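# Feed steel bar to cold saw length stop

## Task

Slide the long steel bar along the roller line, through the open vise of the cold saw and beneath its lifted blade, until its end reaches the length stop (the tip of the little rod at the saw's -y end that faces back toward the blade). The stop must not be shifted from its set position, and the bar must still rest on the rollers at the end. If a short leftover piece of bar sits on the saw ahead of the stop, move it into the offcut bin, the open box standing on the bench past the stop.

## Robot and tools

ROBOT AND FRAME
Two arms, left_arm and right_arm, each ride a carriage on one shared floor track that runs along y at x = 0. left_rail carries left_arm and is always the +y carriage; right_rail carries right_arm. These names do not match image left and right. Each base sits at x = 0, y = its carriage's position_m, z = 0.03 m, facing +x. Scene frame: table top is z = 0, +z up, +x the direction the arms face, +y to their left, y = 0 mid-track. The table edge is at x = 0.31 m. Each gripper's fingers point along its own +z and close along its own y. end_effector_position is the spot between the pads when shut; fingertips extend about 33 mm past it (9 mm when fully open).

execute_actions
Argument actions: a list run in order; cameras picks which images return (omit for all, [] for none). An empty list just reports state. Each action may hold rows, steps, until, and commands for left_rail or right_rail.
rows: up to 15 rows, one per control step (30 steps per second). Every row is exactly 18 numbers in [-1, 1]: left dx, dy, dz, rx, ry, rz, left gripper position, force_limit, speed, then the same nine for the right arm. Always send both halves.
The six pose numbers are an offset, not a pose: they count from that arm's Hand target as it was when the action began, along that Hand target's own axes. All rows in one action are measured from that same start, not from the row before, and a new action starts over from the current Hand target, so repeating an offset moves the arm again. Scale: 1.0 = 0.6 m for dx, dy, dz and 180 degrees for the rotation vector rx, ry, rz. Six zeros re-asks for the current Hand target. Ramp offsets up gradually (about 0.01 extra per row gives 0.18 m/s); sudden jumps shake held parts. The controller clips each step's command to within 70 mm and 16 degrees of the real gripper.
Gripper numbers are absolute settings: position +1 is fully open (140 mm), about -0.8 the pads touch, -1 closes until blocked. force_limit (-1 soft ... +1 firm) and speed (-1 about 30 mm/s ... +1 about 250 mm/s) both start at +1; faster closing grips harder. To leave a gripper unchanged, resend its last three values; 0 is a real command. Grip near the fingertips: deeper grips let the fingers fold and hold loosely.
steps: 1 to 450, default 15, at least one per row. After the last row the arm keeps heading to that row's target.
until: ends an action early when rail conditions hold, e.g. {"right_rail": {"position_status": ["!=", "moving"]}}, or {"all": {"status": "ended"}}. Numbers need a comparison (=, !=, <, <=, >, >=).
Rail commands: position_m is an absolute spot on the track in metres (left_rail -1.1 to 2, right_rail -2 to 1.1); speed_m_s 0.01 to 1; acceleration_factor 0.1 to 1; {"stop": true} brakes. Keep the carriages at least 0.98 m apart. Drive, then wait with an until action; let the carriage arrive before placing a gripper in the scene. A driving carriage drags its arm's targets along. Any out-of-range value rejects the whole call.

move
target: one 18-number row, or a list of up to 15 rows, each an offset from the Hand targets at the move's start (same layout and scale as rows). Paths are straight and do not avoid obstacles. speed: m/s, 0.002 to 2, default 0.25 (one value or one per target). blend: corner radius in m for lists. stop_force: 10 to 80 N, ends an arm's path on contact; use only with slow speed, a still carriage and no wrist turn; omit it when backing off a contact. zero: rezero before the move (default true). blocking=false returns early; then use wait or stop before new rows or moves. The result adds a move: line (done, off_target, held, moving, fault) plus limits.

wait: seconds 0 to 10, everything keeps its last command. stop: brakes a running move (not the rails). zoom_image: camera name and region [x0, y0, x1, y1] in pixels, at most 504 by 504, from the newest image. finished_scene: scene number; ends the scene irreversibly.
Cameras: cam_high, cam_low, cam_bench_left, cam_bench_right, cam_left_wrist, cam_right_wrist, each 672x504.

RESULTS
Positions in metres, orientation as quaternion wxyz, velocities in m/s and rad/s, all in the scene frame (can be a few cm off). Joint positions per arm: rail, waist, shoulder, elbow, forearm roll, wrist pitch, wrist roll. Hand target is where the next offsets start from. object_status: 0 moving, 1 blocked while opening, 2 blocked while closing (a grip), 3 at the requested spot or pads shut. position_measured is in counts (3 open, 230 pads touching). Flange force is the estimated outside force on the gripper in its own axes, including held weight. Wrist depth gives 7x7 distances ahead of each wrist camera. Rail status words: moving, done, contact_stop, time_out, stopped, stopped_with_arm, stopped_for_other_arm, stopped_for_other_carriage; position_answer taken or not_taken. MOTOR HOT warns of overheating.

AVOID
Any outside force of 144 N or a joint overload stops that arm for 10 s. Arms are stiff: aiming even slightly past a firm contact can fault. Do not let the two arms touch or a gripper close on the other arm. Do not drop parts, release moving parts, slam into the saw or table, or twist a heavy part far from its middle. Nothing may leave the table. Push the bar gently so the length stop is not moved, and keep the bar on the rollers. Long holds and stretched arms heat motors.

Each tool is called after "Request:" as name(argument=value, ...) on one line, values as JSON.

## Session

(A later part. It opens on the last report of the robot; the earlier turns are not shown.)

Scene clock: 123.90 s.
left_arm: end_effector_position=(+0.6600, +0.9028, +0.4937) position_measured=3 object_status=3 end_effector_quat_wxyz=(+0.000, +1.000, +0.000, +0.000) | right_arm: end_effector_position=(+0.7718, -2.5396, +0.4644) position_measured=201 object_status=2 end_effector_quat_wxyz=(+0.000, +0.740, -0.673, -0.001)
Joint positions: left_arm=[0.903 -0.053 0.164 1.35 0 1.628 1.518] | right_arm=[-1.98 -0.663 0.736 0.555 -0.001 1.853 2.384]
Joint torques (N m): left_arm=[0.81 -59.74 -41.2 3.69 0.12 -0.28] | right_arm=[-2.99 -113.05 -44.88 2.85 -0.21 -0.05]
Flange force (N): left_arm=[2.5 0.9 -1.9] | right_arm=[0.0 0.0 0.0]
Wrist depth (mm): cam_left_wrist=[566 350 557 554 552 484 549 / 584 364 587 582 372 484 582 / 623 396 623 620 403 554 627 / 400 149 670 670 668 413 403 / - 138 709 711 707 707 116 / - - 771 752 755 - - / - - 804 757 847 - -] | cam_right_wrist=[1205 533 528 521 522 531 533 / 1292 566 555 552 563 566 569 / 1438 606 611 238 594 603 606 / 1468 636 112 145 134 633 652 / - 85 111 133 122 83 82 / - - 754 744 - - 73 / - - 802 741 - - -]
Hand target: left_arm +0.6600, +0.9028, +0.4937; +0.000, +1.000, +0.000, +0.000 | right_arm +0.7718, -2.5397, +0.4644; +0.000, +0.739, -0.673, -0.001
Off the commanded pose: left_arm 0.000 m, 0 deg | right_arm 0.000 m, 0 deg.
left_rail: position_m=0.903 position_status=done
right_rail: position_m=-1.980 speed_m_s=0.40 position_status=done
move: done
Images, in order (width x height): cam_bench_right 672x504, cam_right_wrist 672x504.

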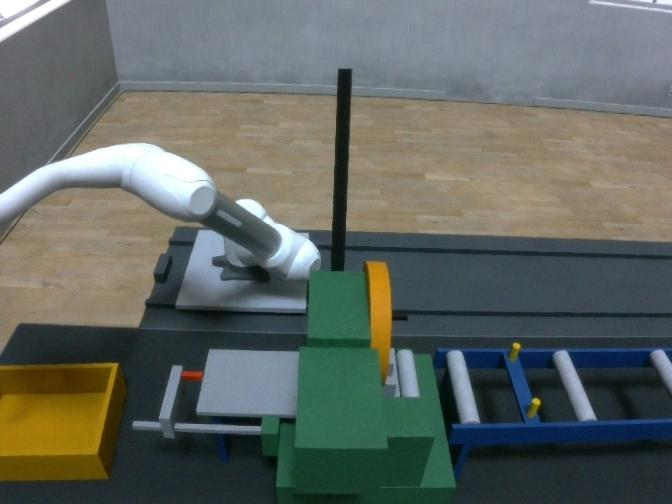

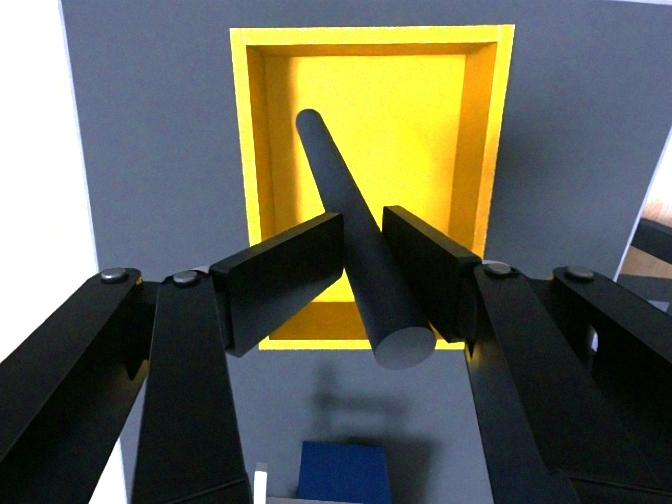

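Request:
move(target=[[0,0,0,0,0,0,1,1,1,-0.033,0.068,0,0,-0.139,0,-1,-1,-1],[0,0,0,0,0,0,1,1,1,-0.033,0.068,0.52,0,-0.139,0,-1,-1,-1]], speed=0.2, cameras=["cam_bench_right","cam_right_wrist"])

Scene clock: 138.10 s.
left_arm: end_effector_position=(+0.6600, +0.9028, +0.4937) position_measured=3 object_status=3 end_effector_quat_wxyz=(+0.000, +1.000, +0.000, +0.000) | right_arm: end_effector_position=(+0.7288, -2.5237, +0.1526) position_measured=202 object_status=2 end_effector_quat_wxyz=(-0.145, +0.722, -0.657, -0.161)
Joint positions: left_arm=[0.903 -0.053 0.164 1.35 0 1.628 1.518] | right_arm=[-1.98 -0.778 0.852 0.966 0.276 1.665 2.248]
Joint torques (N m): left_arm=[0.8 -59.93 -41.1 3.71 0.1 -0.28] | right_arm=[-1.75 -113.42 -41.63 3.65 0.57 0.01]
Flange force (N): left_arm=[3.4 0.6 -2.5] | right_arm=[-10.6 7.5 4.3]
Wrist depth (mm): cam_left_wrist=[564 350 559 561 546 490 545 / 585 364 590 585 371 484 579 / 623 392 623 621 404 557 625 / 401 149 666 668 672 413 403 / - 138 718 752 711 718 115 / - - 745 735 773 - - / - - 782 760 784 - -] | cam_right_wrist=[205 225 225 224 225 224 202 / 205 254 255 254 255 248 - / 204 278 296 246 295 295 - / 203 269 112 143 134 101 - / - 88 111 146 113 83 83 / - - - - 96 - 72 / - - 608 606 - - -]
Hand target: left_arm +0.6600, +0.9028, +0.4937; +0.000, +1.000, +0.000, +0.000 | right_arm +0.7288, -2.5236, +0.1525; -0.145, +0.722, -0.657, -0.161
Off the commanded pose: left_arm 0.000 m, 0 deg | right_arm 0.000 m, 0 deg.
left_rail: position_m=0.903 position_status=done
right_rail: position_m=-1.980 speed_m_s=0.40 position_status=done
move: done
Images, in order (width x height): cam_bench_right 672x504, cam_right_wrist 672x504.

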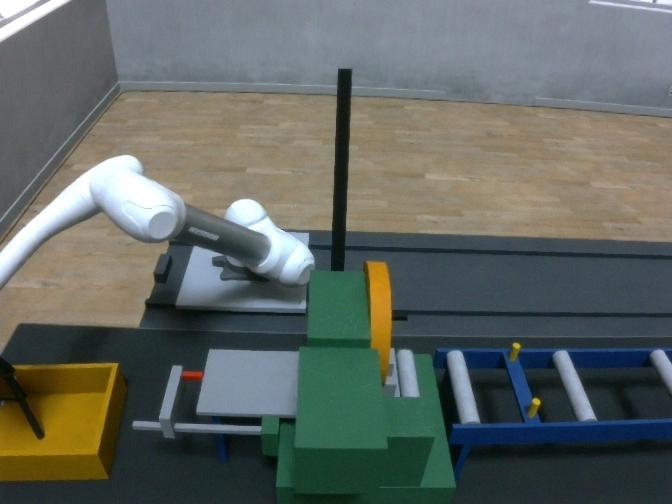

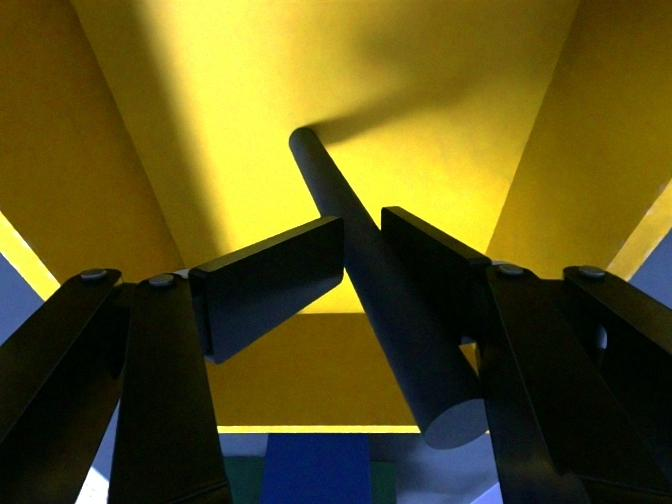

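Request:
move(target=[0,0,0,0,0,0,1,1,1,0.01,0,-0.188,0,0.139,0,-1,-1,-1], speed=0.15, cameras=["cam_right_wrist"])

Request:
move(target=[0,0,0,0,0,0,1,1,1,0,0,0.2,0,0,0,-1,-1,-1], speed=0.03, stop_force=12, cameras=["cam_right_wrist"])

Scene clock: 157.40 s.
left_arm: end_effector_position=(+0.6600, +0.9028, +0.4937) position_measured=3 object_status=3 end_effector_quat_wxyz=(+0.000, +1.000, +0.000, +0.000) | right_arm: end_effector_position=(+0.7339, -2.5766, +0.2521) position_measured=202 object_status=2 end_effector_quat_wxyz=(+0.000, +0.739, -0.673, -0.001)
Joint positions: left_arm=[0.903 -0.053 0.164 1.35 0 1.628 1.518] | right_arm=[-1.98 -0.719 0.685 1.026 -0.001 1.432 2.329]
Joint torques (N m): left_arm=[0.77 -59.88 -41.16 3.68 0.08 -0.27] | right_arm=[-3.77 -109.95 -47.24 2.84 -0.04 -0.04]
Flange force (N): left_arm=[3.1 0.5 -1.9] | right_arm=[-11.4 5.9 8.7]
Wrist depth (mm): cam_left_wrist=[561 349 561 563 358 488 547 / 584 364 587 581 373 513 585 / 621 394 621 623 403 559 627 / 399 149 670 660 664 413 404 / - 113 709 709 716 716 116 / - - 730 732 723 - - / - - 779 757 807 - -] | cam_right_wrist=[340 239 299 303 311 235 341 / 361 272 355 358 358 - 354 / 385 310 381 241 373 - 389 / 408 290 115 145 139 102 412 / - 90 112 428 114 83 83 / - - 465 - 98 - 73 / - - 389 384 - - -]
Hand target: left_arm +0.6600, +0.9028, +0.4937; +0.000, +1.000, +0.000, +0.000 | right_arm +0.7339, -2.5766, +0.2521; +0.000, +0.739, -0.673, -0.001
Off the commanded pose: left_arm 0.000 m, 0 deg | right_arm 0.000 m, 0 deg.
left_rail: position_m=0.903 position_status=done
right_rail: position_m=-1.980 speed_m_s=0.40 position_status=done
move: done
Images, in order (width x height): cam_right_wrist 672x504.

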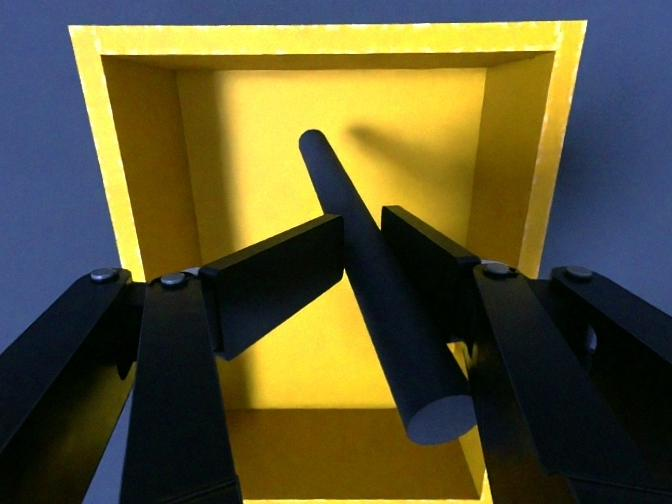

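Scene clock: 162.30 s.
left_arm: end_effector_position=(+0.6600, +0.9028, +0.4937) position_measured=3 object_status=3 end_effector_quat_wxyz=(+0.000, +1.000, +0.000, +0.000) | right_arm: end_effector_position=(+0.7337, -2.5765, +0.1321) position_measured=202 object_status=2 end_effector_quat_wxyz=(+0.000, +0.739, -0.673, -0.001)
Joint positions: left_arm=[0.903 -0.053 0.164 1.35 0 1.628 1.518] | right_arm=[-1.98 -0.719 0.735 1.16 -0.001 1.248 2.329]
Joint torques (N m): left_arm=[0.85 -59.82 -41.15 3.68 0.09 -0.28] | right_arm=[-4.78 -105.38 -43.59 2.3 -1.18 0.03]
Flange force (N): left_arm=[3.0 1.2 -2.1] | right_arm=[-14.7 7.8 0.1]
Wrist depth (mm): cam_left_wrist=[556 349 556 561 542 488 545 / 590 366 585 584 370 485 585 / 620 393 621 618 405 554 625 / 401 149 666 668 670 413 404 / - 138 725 713 704 709 116 / - 813 730 735 740 796 - / - - 798 760 784 - -] | cam_right_wrist=[179 178 178 180 183 185 155 / 205 244 244 238 242 244 - / 205 256 258 176 260 261 - / 204 270 115 142 136 268 157 / - 87 114 294 125 79 82 / - - 320 321 113 - 78 / - - 350 349 355 - -]
Hand target: left_arm +0.6600, +0.9028, +0.4937; +0.000, +1.000, +0.000, +0.000 | right_arm +0.7337, -2.5765, +0.1321; +0.000, +0.739, -0.673, -0.001
Off the commanded pose: left_arm 0.000 m, 0 deg | right_arm 0.000 m, 0 deg.
left_rail: position_m=0.903 position_status=done
right_rail: position_m=-1.980 speed_m_s=0.40 position_status=done
move: done
Images, in order (width x height): cam_right_wrist 672x504.

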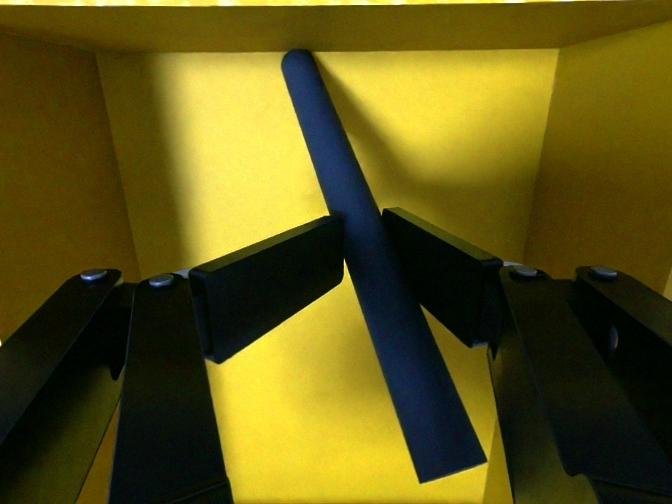

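Request:
move(target=[0,0,0,0,0,0,1,1,1,-0.06,0,0.108,0,0,0,-1,-1,-1], speed=0.03, stop_force=12, cameras=["cam_right_wrist"])

Scene clock: 168.40 s.
left_arm: end_effector_position=(+0.6600, +0.9028, +0.4937) position_measured=3 object_status=3 end_effector_quat_wxyz=(+0.000, +1.000, +0.000, +0.000) | right_arm: end_effector_position=(+0.7302, -2.5407, +0.0674) position_measured=202 object_status=2 end_effector_quat_wxyz=(+0.000, +0.739, -0.673, -0.001)
Joint positions: left_arm=[0.903 -0.053 0.164 1.35 0 1.628 1.518] | right_arm=[-1.98 -0.692 0.737 1.281 -0.001 1.125 2.356]
Joint torques (N m): left_arm=[0.69 -59.89 -41.09 3.67 0.09 -0.29] | right_arm=[-4.62 -107.95 -42.36 2.26 -0.07 0.09]
Flange force (N): left_arm=[2.6 0.2 -2.6] | right_arm=[-11.0 4.6 4.2]
Wrist depth (mm): cam_left_wrist=[556 349 556 559 552 483 546 / 579 364 587 588 374 486 587 / 620 394 620 623 406 556 616 / 400 149 672 672 670 413 405 / - 698 707 709 707 720 116 / - - 760 763 750 - - / - - 804 760 787 - -] | cam_right_wrist=[173 173 174 168 172 171 172 / 183 183 183 141 181 184 183 / 192 195 195 142 193 193 - / 202 205 113 139 136 204 - / - 90 113 219 139 77 84 / - - 240 239 141 - 73 / - - 259 259 259 - -]
Hand target: left_arm +0.6600, +0.9028, +0.4937; +0.000, +1.000, +0.000, +0.000 | right_arm +0.7302, -2.5407, +0.0674; +0.000, +0.739, -0.673, -0.001
Off the commanded pose: left_arm 0.000 m, 0 deg | right_arm 0.000 m, 0 deg.
left_rail: position_m=0.903 position_status=done
right_rail: position_m=-1.980 speed_m_s=0.40 position_status=done
move: done
Images, in order (width x height): cam_right_wrist 672x504.

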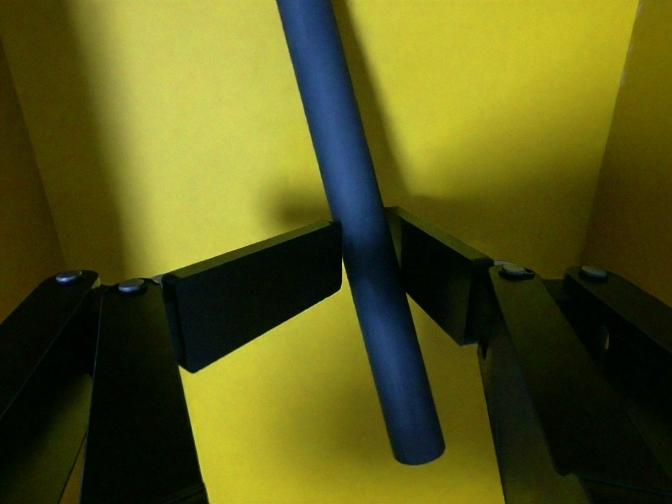

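Request:
move(target=[0,0,0,0,0,0,1,1,1,0,0,0.033,0,0,0,-1,-1,-1], speed=0.03, stop_force=12, cameras=[])

Request:
execute_actions(actions=[{"rows":[[0,0,0,0,0,0,0.2,-1,1,0,0,0,0,0,0,-0.4,-1,-1]],"steps":50},{"left_rail":{"position_m":1.5,"speed_m_s":0.6},"steps":10}], cameras=["cam_right_wrist"])

Request:
move(target=[0,0,0,0,0,0,0.2,-1,1,0,0,-0.65,0,0,0,-0.4,-1,-1], cameras=["cam_right_wrist","cam_bench_left"])

Scene clock: 182.07 s.
left_arm: end_effector_position=(+0.6600, +0.9028, +0.4937) position_measured=3 object_status=3 end_effector_quat_wxyz=(+0.000, +1.000, +0.000, +0.000) | right_arm: end_effector_position=(+0.7302, -2.5407, +0.0476) position_measured=202 object_status=2 end_effector_quat_wxyz=(+0.000, +0.739, -0.673, -0.001)
Joint positions: left_arm=[0.903 -0.053 0.164 1.35 0 1.628 1.518] | right_arm=[-1.98 -0.692 0.751 1.294 -0.001 1.098 2.356]
Joint torques (N m): left_arm=[1.12 -60 -41.17 3.7 0.1 -0.28] | right_arm=[-2.61 -102.78 -39.1 2.8 -0.48 0]
Flange force (N): left_arm=[3.4 1.7 -2.4] | right_arm=[-9.7 6.4 -2.4]
Wrist depth (mm): cam_left_wrist=[554 350 560 557 553 489 545 / 587 367 587 584 370 484 582 / 616 393 618 620 404 550 632 / 401 149 676 670 664 415 404 / - 138 716 709 711 709 116 / - 725 742 747 730 - - / - - 779 763 776 - -] | cam_right_wrist=[157 155 155 143 154 154 156 / 164 164 164 160 163 163 163 / 177 174 174 160 174 173 175 / 186 185 181 160 152 185 186 / - 84 106 194 89 83 - / - 74 212 215 - 61 67 / - - - 234 - - 65]
Hand target: left_arm +0.6600, +0.9028, +0.4937; +0.000, +1.000, +0.000, +0.000 | right_arm +0.7302, -2.5407, +0.0476; +0.000, +0.739, -0.673, -0.001
Off the commanded pose: left_arm 0.000 m, 0 deg | right_arm 0.000 m, 0 deg.
left_rail: position_m=0.903 position_status=done
right_rail: position_m=-1.980 speed_m_s=0.40 position_status=done
move: done
No camera images: "cameras" was empty.

Scene clock: 185.43 s.
left_arm: end_effector_position=(+0.6600, +1.4994, +0.4937) position_measured=104 object_status=3 end_effector_quat_wxyz=(+0.000, +1.000, +0.000, +0.000) | right_arm: end_effector_position=(+0.7302, -2.5407, +0.0475) position_measured=179 object_status=3 end_effector_quat_wxyz=(+0.000, +0.739, -0.673, -0.001)
Joint positions: left_arm=[1.5 -0.053 0.164 1.35 0 1.628 1.518] | right_arm=[-1.98 -0.692 0.751 1.294 -0.001 1.098 2.356]
Joint torques (N m): left_arm=[1.19 -60.09 -41.1 3.66 0.11 -0.28] | right_arm=[-3.87 -103.83 -38.82 2.34 -0.01 -0.02]
Flange force (N): left_arm=[3.8 1.6 -2.1] | right_arm=[-10.1 4.7 -2.1]
Flange force at the end of the 1st action (N): left_arm=[3.4 0.9 -2.3] | right_arm=[-9.9 4.5 -2.2]
Wrist depth (mm): cam_left_wrist=[559 547 546 560 357 559 352 / 574 345 345 584 353 573 356 / 616 394 613 625 409 620 616 / 670 668 400 666 662 404 670 / - 92 700 709 716 113 88 / - - 742 740 747 - - / - - 784 760 793 - -] | cam_right_wrist=[157 155 154 151 154 154 155 / 164 164 164 159 163 163 163 / 177 175 174 162 174 173 174 / 187 184 124 163 167 183 188 / - 84 111 194 118 83 79 / - - 212 215 - 63 73 / - - 234 234 - - -]
Hand target: left_arm +0.6600, +1.4994, +0.4937; +0.000, +1.000, +0.000, +0.000 | right_arm +0.7302, -2.5407, +0.0476; +0.000, +0.739, -0.673, -0.001
Off the commanded pose: left_arm 0.000 m, 0 deg | right_arm 0.000 m, 0 deg.
left_rail: position_m=1.500 speed_m_s=0.60 position_status=done
right_rail: position_m=-1.980 speed_m_s=0.40 position_status=done
Images, in order (width x height): cam_right_wrist 672x504.

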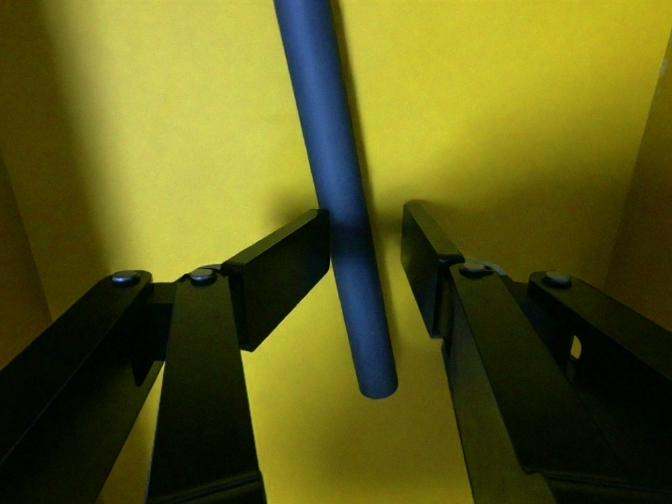

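Scene clock: 187.60 s.
left_arm: end_effector_position=(+0.6600, +1.4995, +0.4937) position_measured=104 object_status=3 end_effector_quat_wxyz=(+0.000, +1.000, +0.000, +0.000) | right_arm: end_effector_position=(+0.7309, -2.5408, +0.4375) position_measured=179 object_status=3 end_effector_quat_wxyz=(+0.000, +0.740, -0.673, -0.001)
Joint positions: left_arm=[1.5 -0.053 0.164 1.35 0 1.628 1.518] | right_arm=[-1.98 -0.692 0.638 0.772 -0.001 1.733 2.356]
Joint torques (N m): left_arm=[0.72 -59.99 -41.11 3.71 0.1 -0.29] | right_arm=[-3.11 -101.03 -44.63 2.98 0 -0.04]
Flange force (N): left_arm=[3.2 0.7 -2.0] | right_arm=[-13.2 9.3 9.3]
Wrist depth (mm): cam_left_wrist=[554 363 546 556 356 554 353 / 577 346 425 581 353 576 355 / 616 398 554 621 405 625 389 / 670 666 403 654 406 404 674 / - 92 707 747 713 113 88 / - - 723 728 732 - - / - - 796 757 776 - -] | cam_right_wrist=[512 508 451 495 413 510 506 / 552 541 529 537 533 535 533 / 588 574 566 562 590 568 571 / 1429 615 505 599 137 596 1185 / 1509 - 80 638 116 83 79 / - - - 698 - 63 73 / - 63 - - - - -]
Hand target: left_arm +0.6600, +1.4995, +0.4937; +0.000, +1.000, +0.000, +0.000 | right_arm +0.7309, -2.5408, +0.4376; +0.000, +0.739, -0.673, -0.001
Off the commanded pose: left_arm 0.000 m, 0 deg | right_arm 0.000 m, 0 deg.
left_rail: position_m=1.500 speed_m_s=0.60 position_status=done
right_rail: position_m=-1.980 speed_m_s=0.40 position_status=done
move: done
Images, in order (width x height): cam_bench_left 672x504, cam_right_wrist 672x504.

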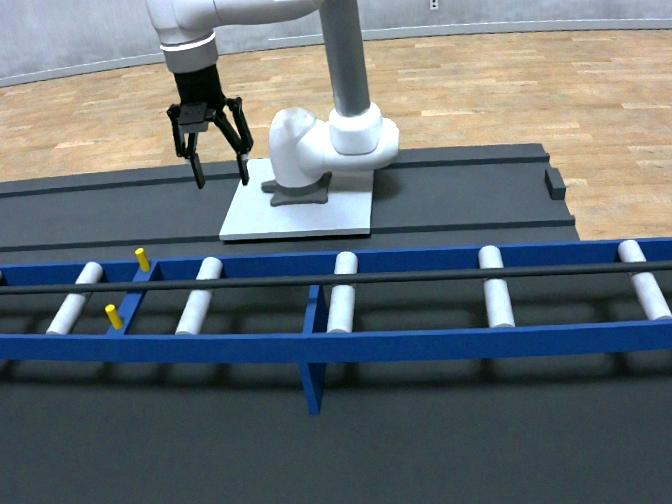

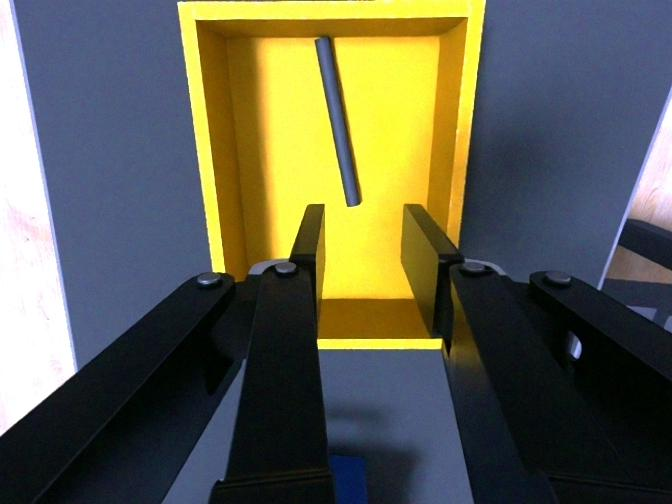

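Request:
move(target=[0.09,0,0.19,0,0,0.5,-0.03,-1,1,-0.7,0,-0.02,0,0,0,-0.4,-1,-1], cameras=["cam_left_wrist","cam_right_wrist","cam_bench_left"])

Scene clock: 196.27 s.
left_arm: end_effector_position=(+0.7140, +1.4995, +0.3797) position_measured=132 object_status=3 end_effector_quat_wxyz=(+0.000, +0.707, -0.707, +0.000) | right_arm: end_effector_position=(+0.6915, -2.1227, +0.4497) position_measured=179 object_status=3 end_effector_quat_wxyz=(+0.000, +0.739, -0.673, -0.001)
Joint positions: left_arm=[1.5 -0.049 0.259 1.437 0 1.446 3.092] | right_arm=[-1.98 -0.252 0.239 1.336 0 1.568 2.795]
Joint torques (N m): left_arm=[0.76 -69.64 -40.8 3.62 0.15 -0.22] | right_arm=[-2.56 -64.88 -45.04 3.03 -0.06 -0.01]
Flange force (N): left_arm=[0.7 -4.1 -1.1] | right_arm=[-6.0 7.3 6.4]
Wrist depth (mm): cam_left_wrist=[459 243 236 233 236 240 456 / 485 303 482 471 484 294 481 / 519 505 511 505 511 319 513 / 542 533 145 473 347 530 549 / - - 383 400 593 - 88 / - - 353 338 353 - - / - - 672 656 668 - -] | cam_right_wrist=[524 520 528 531 520 521 521 / 558 550 553 555 552 552 553 / 588 582 574 575 601 585 591 / 646 618 323 508 139 609 608 / - - 80 391 116 83 82 / - - - 409 - 63 73 / - 63 - 449 - - -]
Hand target: left_arm +0.7140, +1.4995, +0.3797; +0.000, +0.707, -0.707, +0.000 | right_arm +0.6915, -2.1226, +0.4498; +0.000, +0.739, -0.673, -0.001
Off the commanded pose: left_arm 0.000 m, 0 deg | right_arm 0.000 m, 0 deg.
left_rail: position_m=1.500 speed_m_s=0.60 position_status=done
right_rail: position_m=-1.980 speed_m_s=0.40 position_status=done
move: done
Images, in order (width x height): cam_bench_left 672x504, cam_left_wrist 672x504, cam_right_wrist 672x504.

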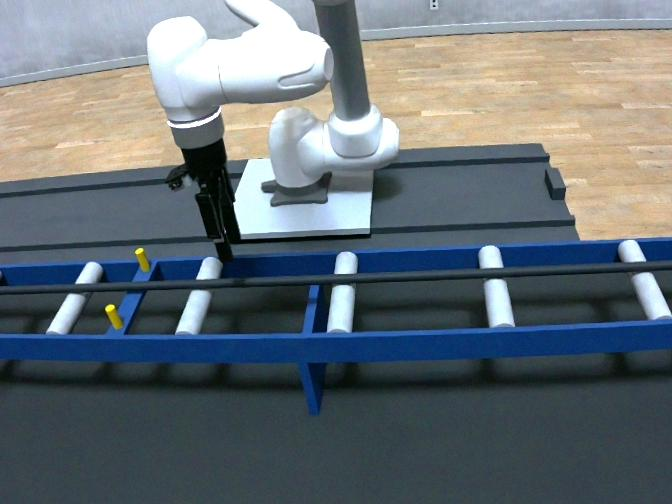

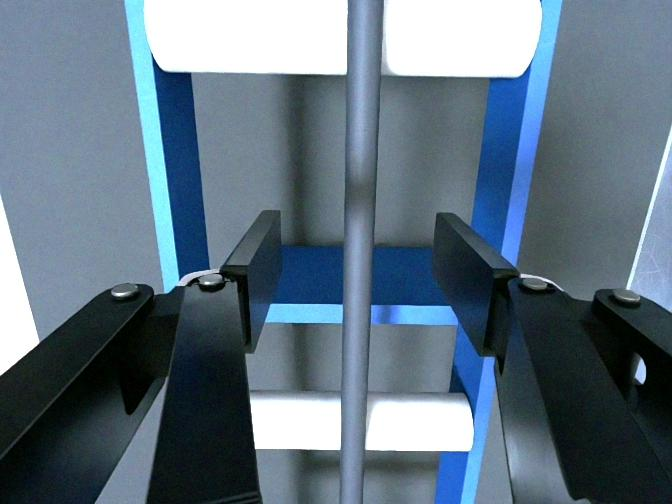

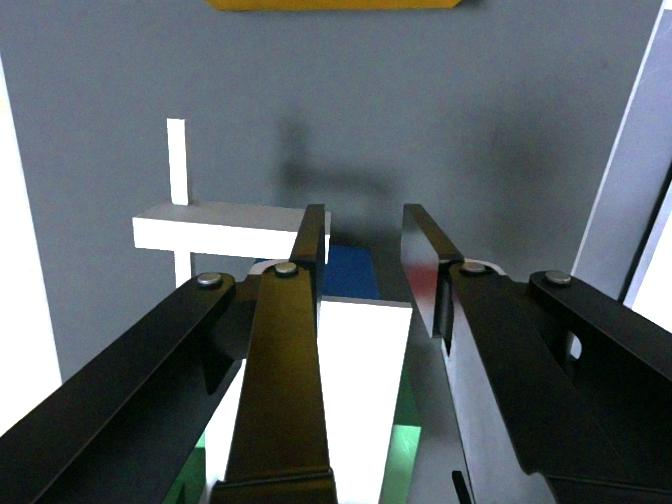

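Request:
move(target=[0,0.007,0.188,0,0,0,-0.03,-1,1,-0.13,0,-0.1,0,0,-0.47,-0.4,-1,-1], speed=0.15, cameras=["cam_left_wrist","cam_right_wrist"])

Request:
execute_actions(actions=[{"rows":[[0,0,0,0,0,0,-1,0,-1,0,0,0,0,0,0,-0.4,-1,-1]],"steps":70}], cameras=["cam_left_wrist"])

Scene clock: 209.53 s.
left_arm: end_effector_position=(+0.7098, +1.4995, +0.2669) position_measured=132 object_status=3 end_effector_quat_wxyz=(+0.000, +0.707, -0.707, +0.000) | right_arm: end_effector_position=(+0.6843, -2.0450, +0.5098) position_measured=179 object_status=3 end_effector_quat_wxyz=(+0.000, +1.000, +0.000, -0.001)
Joint positions: left_arm=[1.5 -0.049 0.292 1.6 0 1.249 3.092] | right_arm=[-1.98 -0.145 0.212 1.262 0 1.669 1.426]
Joint torques (N m): left_arm=[0.82 -71.22 -38.9 3.43 0.13 -0.29] | right_arm=[-2.81 -62.28 -44.94 3.08 -0.1 0.12]
Flange force (N): left_arm=[1.3 -3.9 -1.0] | right_arm=[-7.9 -4.6 6.5]
Wrist depth (mm): cam_left_wrist=[164 146 146 122 139 143 143 / 172 374 376 126 377 372 161 / 174 392 399 134 398 390 169 / 183 232 169 141 150 224 186 / - - 137 151 - - 90 / - - - 164 500 - - / - - 525 186 523 - -] | cam_right_wrist=[355 352 353 563 572 569 569 / - 378 373 368 606 601 596 / 401 389 397 638 650 646 - / 694 707 692 678 139 683 689 / - - 80 749 116 83 82 / - - - 796 - 63 73 / - 63 - 814 - - -]
Hand target: left_arm +0.7098, +1.4995, +0.2669; +0.000, +0.707, -0.707, +0.000 | right_arm +0.6843, -2.0450, +0.5098; +0.000, +1.000, +0.000, -0.001
Off the commanded pose: left_arm 0.000 m, 0 deg | right_arm 0.000 m, 0 deg.
left_rail: position_m=1.500 speed_m_s=0.60 position_status=done
right_rail: position_m=-1.980 speed_m_s=0.40 position_status=done
move: done
Images, in order (width x height): cam_left_wrist 672x504, cam_right_wrist 672x504.

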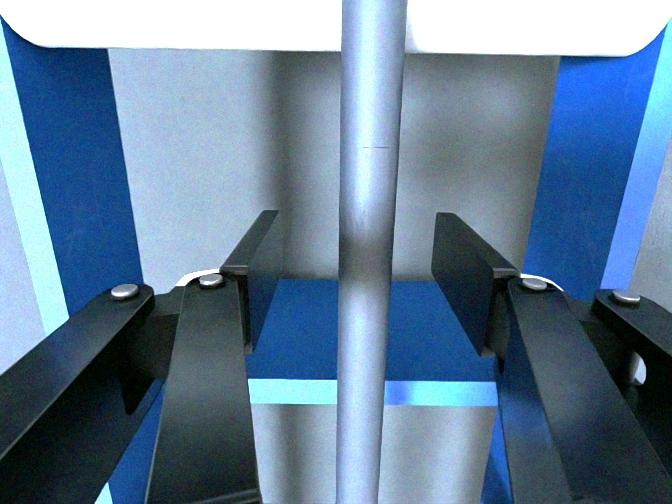

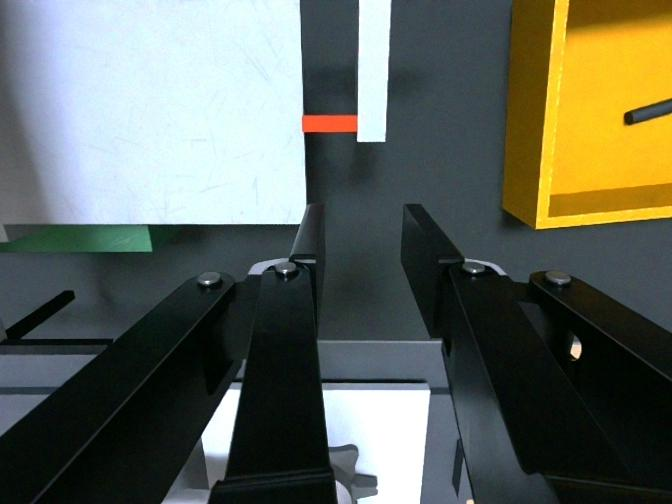

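Scene clock: 212.07 s.
left_arm: end_effector_position=(+0.7098, +1.4995, +0.2668) position_measured=204 object_status=2 end_effector_quat_wxyz=(+0.000, +0.707, -0.707, +0.000) | right_arm: end_effector_position=(+0.6843, -2.0450, +0.5098) position_measured=179 object_status=3 end_effector_quat_wxyz=(+0.000, +1.000, +0.000, -0.001)
Joint positions: left_arm=[1.5 -0.049 0.292 1.6 0 1.249 3.092] | right_arm=[-1.98 -0.145 0.212 1.262 0 1.669 1.426]
Joint torques (N m): left_arm=[0.4 -82.78 -46.43 3.39 0.69 -0.04] | right_arm=[-3.08 -62.11 -44.96 3.07 -0.08 -0.02]
Flange force (N): left_arm=[0.2 -5.5 14.7] | right_arm=[-8.8 -5.4 6.8]
Wrist depth (mm): cam_left_wrist=[164 146 145 120 139 143 143 / 173 371 377 124 378 374 161 / 173 394 398 133 398 392 177 / 183 413 417 139 413 240 187 / 184 - - 148 - 95 175 / - - - 161 - - - / - - - 171 - - -] | cam_right_wrist=[351 353 360 355 571 566 575 / 374 375 374 369 616 565 603 / 403 397 - 638 633 572 666 / 710 696 413 674 139 681 689 / 731 - 80 747 116 83 82 / - - - 782 - 63 73 / - 63 - 802 - - -]
Hand target: left_arm +0.7098, +1.4995, +0.2669; +0.000, +0.707, -0.707, +0.000 | right_arm +0.6843, -2.0450, +0.5098; +0.000, +1.000, +0.000, -0.001
Off the commanded pose: left_arm 0.000 m, 0 deg | right_arm 0.000 m, 0 deg.
left_rail: position_m=1.500 speed_m_s=0.60 position_status=done
right_rail: position_m=-1.980 speed_m_s=0.40 position_status=done
Images, in order (width x height): cam_left_wrist 672x504.

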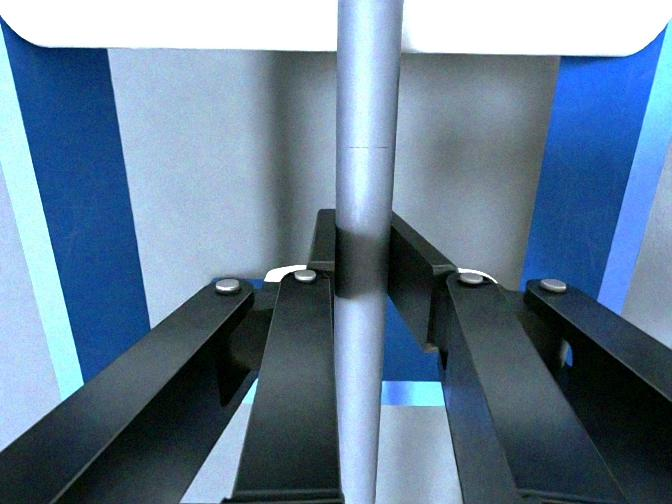

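Request:
execute_actions(actions=[{"left_rail":{"position_m":-0.35,"speed_m_s":0.35,"acceleration_factor":0.15}},{"steps":400,"until":{"left_rail":{"position_status":["!=","moving"]}}}], cameras=["cam_left_wrist","cam_bench_right","cam_high"])

Request:
zoom_image(camera="cam_bench_right", region=[360, 320, 520, 440])

Scene clock: 230.43 s.
left_arm: end_effector_position=(+0.7099, +1.2757, +0.2664) position_measured=211 object_status=2 end_effector_quat_wxyz=(-0.015, +0.703, -0.711, -0.015) | right_arm: end_effector_position=(+0.6843, -2.0450, +0.5098) position_measured=179 object_status=3 end_effector_quat_wxyz=(+0.000, +1.000, +0.000, -0.001)
Joint positions: left_arm=[1.261 -0.047 0.293 1.601 0.044 1.249 3.092] | right_arm=[-1.98 -0.145 0.212 1.262 0 1.669 1.426]
Joint torques (N m): left_arm=[-109.62 -83.03 -49.37 -48.41 -2.05 1.77] | right_arm=[-3 -62.13 -44.86 3.08 -0.07 -0.01]
Flange force (N): left_arm=[-150.9 -6.9 21.6] | right_arm=[-7.3 -4.9 7.1]
Flange force at the end of the 1st action (N): left_arm=[-2.1 -6.7 19.1] | right_arm=[-8.9 -5.1 6.9]
Flange force when the fault began (N): left_arm=[-206.8 -5.7 30.8]
Wrist depth (mm): cam_left_wrist=[182 354 351 - 350 352 160 / 173 365 365 123 364 211 153 / 136 156 157 153 157 157 118 / 183 416 425 139 143 225 187 / - - 107 148 136 - - / - - - 169 223 - - / - - - 203 205 - -] | cam_right_wrist=[357 352 359 560 574 590 569 / 369 376 372 363 609 638 594 / 405 397 399 646 648 624 625 / 710 701 415 147 137 685 698 / 736 - 80 749 116 83 82 / - - - 793 - 63 73 / - 63 - 814 - - -]
Hand target: left_arm +0.7099, +1.2757, +0.2664; -0.015, +0.703, -0.711, -0.015 (not the last commanded pose) | right_arm +0.6843, -2.0450, +0.5098; +0.000, +1.000, +0.000, -0.001
Tool commands: left_gripper/position=-1.0 left_gripper/force_limit=+0.003922 left_gripper/speed=-1.0 right_gripper/position=-0.4 right_gripper/force_limit=-1.0 right_gripper/speed=-1.0
Off the commanded pose: left_arm 0.016 m, 2 deg | right_arm 0.000 m, 0 deg.
FORCE FAULT: contact force on the left arm reached its limit, and that arm stopped for 10 seconds. The contact can be on any part of that arm, not only on its tool. That arm's remaining commands of this call were not run. That arm's target is now where it stood when the stop ended, not its last command. That arm accepts commands again. But the contact force on that arm is still at or above the limit. If it stays there, that arm faults again when it next moves, or sooner. A gripper command under way when that arm faults again still takes effect: if its gripper's own grip or push keeps the force up, reverse the gripper motion that made it.
left_rail: position_m=1.261 position_m_goal=1.259 speed_m_s=0.35 position_status=stopped_with_arm position_answer=taken
right_rail: position_m=-1.980 speed_m_s=0.40 position_status=done
Images, in order (width x height): cam_high 672x504, cam_bench_right 672x504, cam_left_wrist 672x504.

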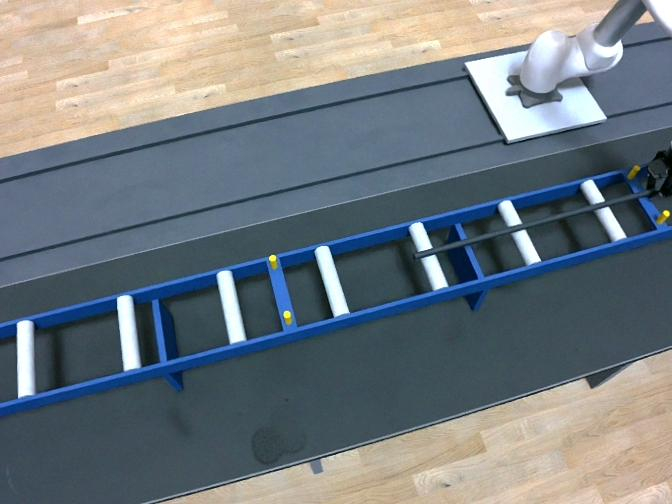

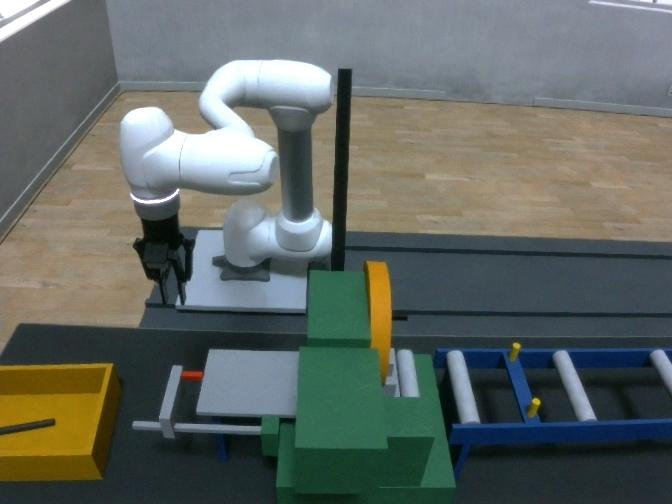

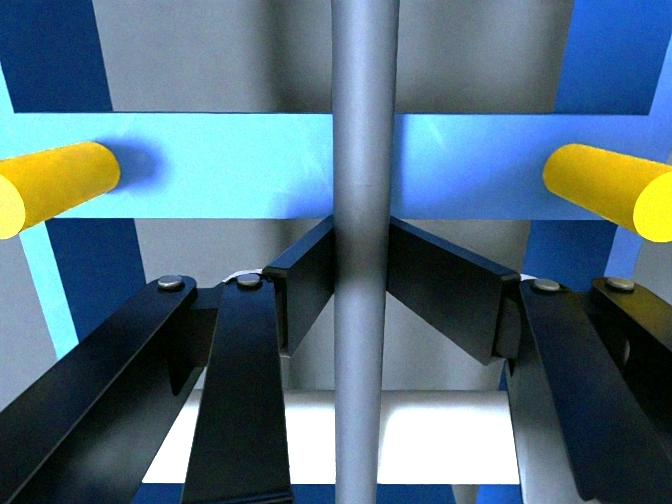

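Scaled by 3.150.

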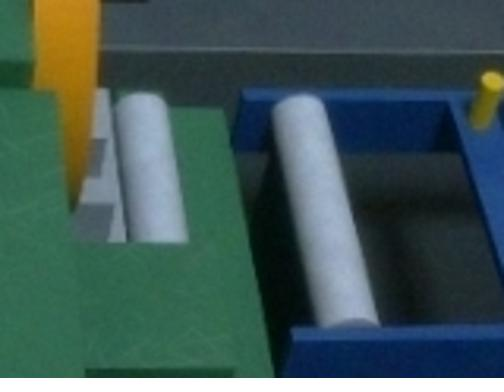

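Request:
execute_actions(actions=[{"rows":[[0,0,0,0,0,0,-0.03,0,0,0,0,0,0,0,0,-0.4,-1,-1]],"steps":30}], cameras=[])

Request:
move(target=[[-0.03,0,-0.06,0,0,0,-0.03,0,0,0,0,0,0,0,0,-0.4,-1,-1],[-0.03,0,-0.06,0,0.0135,-0.0036,-0.03,0,0,0,0,0,0,0,0,-0.4,-1,-1]], speed=0.1, cameras=["cam_left_wrist"])

Scene clock: 242.30 s.
left_arm: end_effector_position=(+0.7099, +1.2758, +0.2666) position_measured=132 object_status=3 end_effector_quat_wxyz=(-0.015, +0.703, -0.711, -0.015) | right_arm: end_effector_position=(+0.6843, -2.0450, +0.5098) position_measured=179 object_status=3 end_effector_quat_wxyz=(+0.000, +1.000, +0.000, -0.001)
Joint positions: left_arm=[1.26 -0.047 0.293 1.601 0.045 1.25 3.092] | right_arm=[-1.98 -0.145 0.212 1.262 0 1.669 1.426]
Joint torques (N m): left_arm=[0.03 -65.89 -35.14 3.21 0.19 -0.32] | right_arm=[-3.06 -62.03 -44.84 3.09 -0.07 -0.01]
Flange force (N): left_arm=[-1.1 -3.4 -8.2] | right_arm=[-7.7 -5.1 7.1]
Flange force when the fault began (N): left_arm=[-115.1 -4.7 23.8]
Wrist depth (mm): cam_left_wrist=[182 352 353 - 350 351 161 / 173 365 367 123 364 199 159 / 136 158 157 153 157 155 127 / 183 217 146 141 164 164 178 / - 92 453 154 457 115 88 / - - 230 168 231 - - / - - 205 205 208 - -] | cam_right_wrist=[350 368 353 560 577 574 566 / - 373 375 365 608 604 603 / 411 405 400 654 644 662 627 / 719 698 417 681 139 681 685 / 729 - 80 739 117 83 82 / - - - 790 - 63 73 / - 63 - 830 - - -]
Hand target: left_arm +0.7099, +1.2758, +0.2666; -0.015, +0.703, -0.711, -0.015 (not the last commanded pose) | right_arm +0.6843, -2.0450, +0.5098; +0.000, +1.000, +0.000, -0.001
Tool commands: left_gripper/position=-0.027451 left_gripper/force_limit=+0.003922 left_gripper/speed=+0.003922 right_gripper/position=-0.4 right_gripper/force_limit=-1.0 right_gripper/speed=-1.0
Off the commanded pose: right_arm 0.000 m, 0 deg.
FORCE FAULT: contact force on the left arm reached its limit, and that arm stopped for 10 seconds. The contact can be on any part of that arm, not only on its tool. That arm ran no command of this call; its gripper ran only the gripper command that the call began with. That arm's target is now where it stood when the stop ended, not its last command. That arm accepts commands again.
left_rail: position_m=1.260 position_m_goal=1.259 speed_m_s=0.35 position_status=stopped_with_arm position_answer=taken
right_rail: position_m=-1.980 speed_m_s=0.40 position_status=done
No camera images: "cameras" was empty.

not run: an earlier result of this reply reported a stop or a fault. Calls in your next reply go to the robot.

Request:
move(target=[[-0.03,0,-0.075,0,0,0,-0.03,0,0,0,0,0,0,0,0,-0.4,-1,-1],[-0.03,0,-0.075,0,0.0135,-0.0036,-0.03,0,0,0,0,0,0,0,0,-0.4,-1,-1]], speed=0.1, cameras=["cam_left_wrist"])

Scene clock: 246.63 s.
left_arm: end_effector_position=(+0.7101, +1.2918, +0.3123) position_measured=132 object_status=3 end_effector_quat_wxyz=(+0.000, +0.707, -0.707, +0.000) | right_arm: end_effector_position=(+0.6843, -2.0450, +0.5098) position_measured=179 object_status=3 end_effector_quat_wxyz=(+0.000, +1.000, +0.000, -0.001)
Joint positions: left_arm=[1.26 -0.004 0.273 1.541 0.001 1.327 3.137] | right_arm=[-1.98 -0.145 0.212 1.262 0 1.669 1.426]
Joint torques (N m): left_arm=[1.21 -70.09 -40 3.49 0.15 -0.33] | right_arm=[-3.09 -62.05 -44.86 3.09 -0.07 -0.06]
Flange force (N): left_arm=[1.1 -3.5 -0.6] | right_arm=[-8.1 -5.3 6.8]
Wrist depth (mm): cam_left_wrist=[190 391 396 162 398 386 391 / 191 190 195 174 197 192 413 / 445 216 447 199 445 211 442 / 473 248 169 462 462 225 474 / - - 246 247 263 - 91 / - - 240 238 240 - - / - - 455 244 455 - -] | cam_right_wrist=[360 353 351 344 569 572 572 / 371 374 375 368 606 586 606 / 399 400 399 644 646 666 640 / 701 696 696 678 139 681 741 / - - 80 739 116 83 82 / - - - 796 - 63 73 / - 63 - 817 - - -]
Hand target: left_arm +0.7101, +1.2918, +0.3123; +0.000, +0.707, -0.707, +0.000 | right_arm +0.6843, -2.0450, +0.5098; +0.000, +1.000, +0.000, -0.001
Off the commanded pose: left_arm 0.000 m, 0 deg | right_arm 0.000 m, 0 deg.
left_rail: position_m=1.260 position_m_goal=1.259 speed_m_s=0.35 position_status=stopped_with_arm position_answer=taken
right_rail: position_m=-1.980 speed_m_s=0.40 position_status=done
move: done
Images, in order (width x height): cam_left_wrist 672x504.

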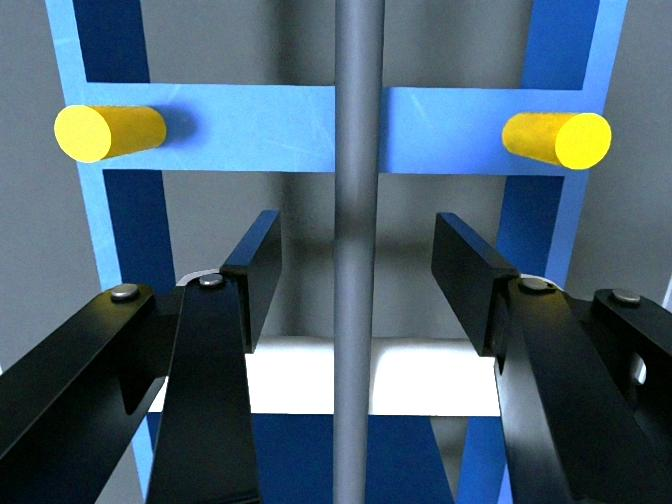

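Request:
move(target=[0,0,0.062,0,0,0,-0.03,0,0,0,0,0,0,0,0,-0.4,-1,-1], speed=0.06, cameras=[])

Request:
execute_actions(actions=[{"rows":[[0,0,0,0,0,0,-1,-0.2,-1,0,0,0,0,0,0,-0.4,-1,-1]],"steps":60},{"left_rail":{"position_m":1.1,"speed_m_s":0.1,"acceleration_factor":0.15}},{"steps":400,"until":{"left_rail":{"position_status":["!=","moving"]}}}], cameras=["cam_left_wrist","cam_bench_left"])

Scene clock: 253.73 s.
left_arm: end_effector_position=(+0.7101, +1.2919, +0.2752) position_measured=132 object_status=3 end_effector_quat_wxyz=(+0.000, +0.707, -0.707, +0.000) | right_arm: end_effector_position=(+0.6843, -2.0450, +0.5098) position_measured=179 object_status=3 end_effector_quat_wxyz=(+0.000, +1.000, +0.000, -0.001)
Joint positions: left_arm=[1.26 -0.004 0.29 1.588 0.001 1.263 3.137] | right_arm=[-1.98 -0.145 0.212 1.262 0 1.669 1.426]
Joint torques (N m): left_arm=[0.75 -71.37 -39.16 3.47 -0.11 -0.27] | right_arm=[-2.75 -61.91 -44.92 3.07 -0.08 -0.02]
Flange force (N): left_arm=[0.5 -4.4 -0.8] | right_arm=[-9.0 -4.9 6.3]
Wrist depth (mm): cam_left_wrist=[180 360 363 127 364 359 162 / 154 156 160 156 159 160 156 / 168 167 167 144 167 167 167 / 182 250 169 150 422 225 421 / - - 450 163 462 - 91 / - - 210 181 211 - - / - - - 195 206 - -] | cam_right_wrist=[355 357 356 562 572 586 572 / 375 375 375 368 608 613 594 / 400 399 397 648 650 596 642 / 724 701 410 678 137 - 689 / 736 - 80 744 116 83 82 / - - - 765 - 63 73 / - 63 - 796 - - -]
Hand target: left_arm +0.7101, +1.2919, +0.2751; +0.000, +0.707, -0.707, +0.000 | right_arm +0.6843, -2.0450, +0.5098; +0.000, +1.000, +0.000, -0.001
Off the commanded pose: left_arm 0.000 m, 0 deg | right_arm 0.000 m, 0 deg.
left_rail: position_m=1.260 position_m_goal=1.259 speed_m_s=0.35 position_status=stopped_with_arm position_answer=taken
right_rail: position_m=-1.980 speed_m_s=0.40 position_status=done
move: done
No camera images: "cameras" was empty.

Scene clock: 258.07 s.
left_arm: end_effector_position=(+0.7101, +1.1318, +0.2751) position_measured=201 object_status=2 end_effector_quat_wxyz=(+0.000, +0.707, -0.707, +0.000) | right_arm: end_effector_position=(+0.6843, -2.0450, +0.5098) position_measured=179 object_status=3 end_effector_quat_wxyz=(+0.000, +1.000, +0.000, -0.001)
Joint positions: left_arm=[1.1 -0.004 0.29 1.588 0.001 1.263 3.137] | right_arm=[-1.98 -0.145 0.212 1.262 0 1.669 1.426]
Joint torques (N m): left_arm=[0.82 -63.18 -36.84 3.68 -2.05 -0.06] | right_arm=[-3.05 -61.97 -44.94 3.08 -0.07 -0.07]
Flange force (N): left_arm=[0.8 2.7 -11.3] | right_arm=[-8.4 -5.3 6.7]
Flange force at the end of the 1st action (N): left_arm=[0.6 3.8 -11.6] | right_arm=[-9.0 -5.4 6.6]
Flange force at the end of the 2nd action (N): left_arm=[-4.0 3.0 -11.9] | right_arm=[-8.3 -5.5 6.7]
Wrist depth (mm): cam_left_wrist=[180 361 366 127 363 360 162 / 156 156 157 155 377 158 159 / 169 162 161 143 160 160 167 / 182 250 429 148 423 239 421 / 194 - - 161 - 94 456 / - - - 170 - - - / - - - 184 - - -] | cam_right_wrist=[- 355 350 559 577 583 565 / 377 376 374 368 604 566 594 / 400 398 399 652 646 578 656 / 710 696 413 676 139 681 703 / 724 - 80 724 116 83 82 / - - - - - 63 73 / - 63 - 811 - - -]
Hand target: left_arm +0.7101, +1.1318, +0.2751; +0.000, +0.707, -0.707, +0.000 | right_arm +0.6843, -2.0450, +0.5098; +0.000, +1.000, +0.000, -0.001
Off the commanded pose: left_arm 0.000 m, 0 deg | right_arm 0.000 m, 0 deg.
left_rail: position_m=1.100 speed_m_s=0.10 position_status=done
right_rail: position_m=-1.980 speed_m_s=0.40 position_status=done
Images, in order (width x height): cam_bench_left 672x504, cam_left_wrist 672x504.

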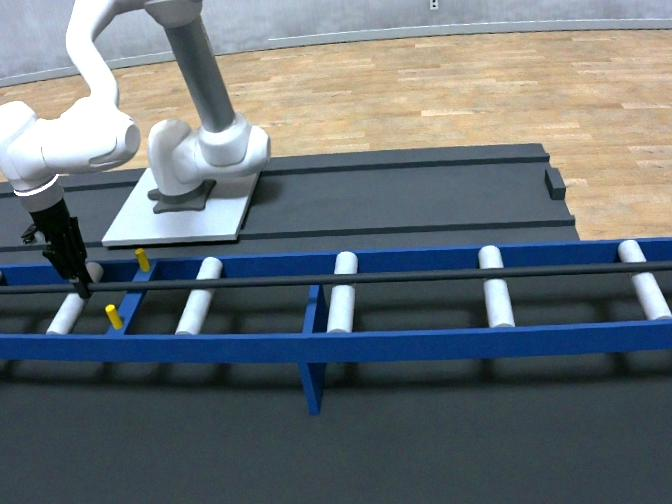

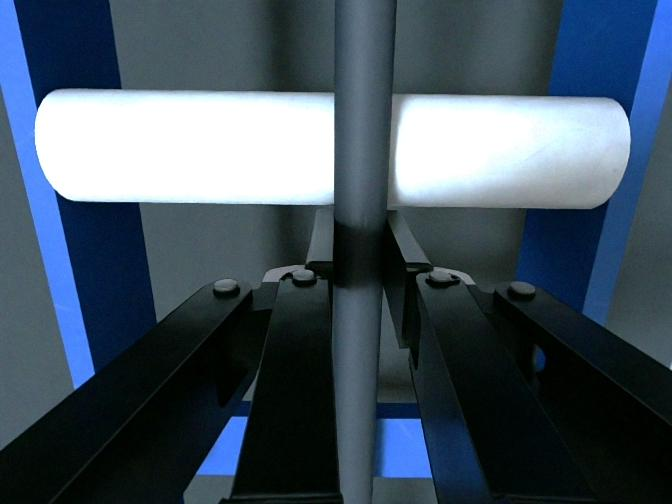

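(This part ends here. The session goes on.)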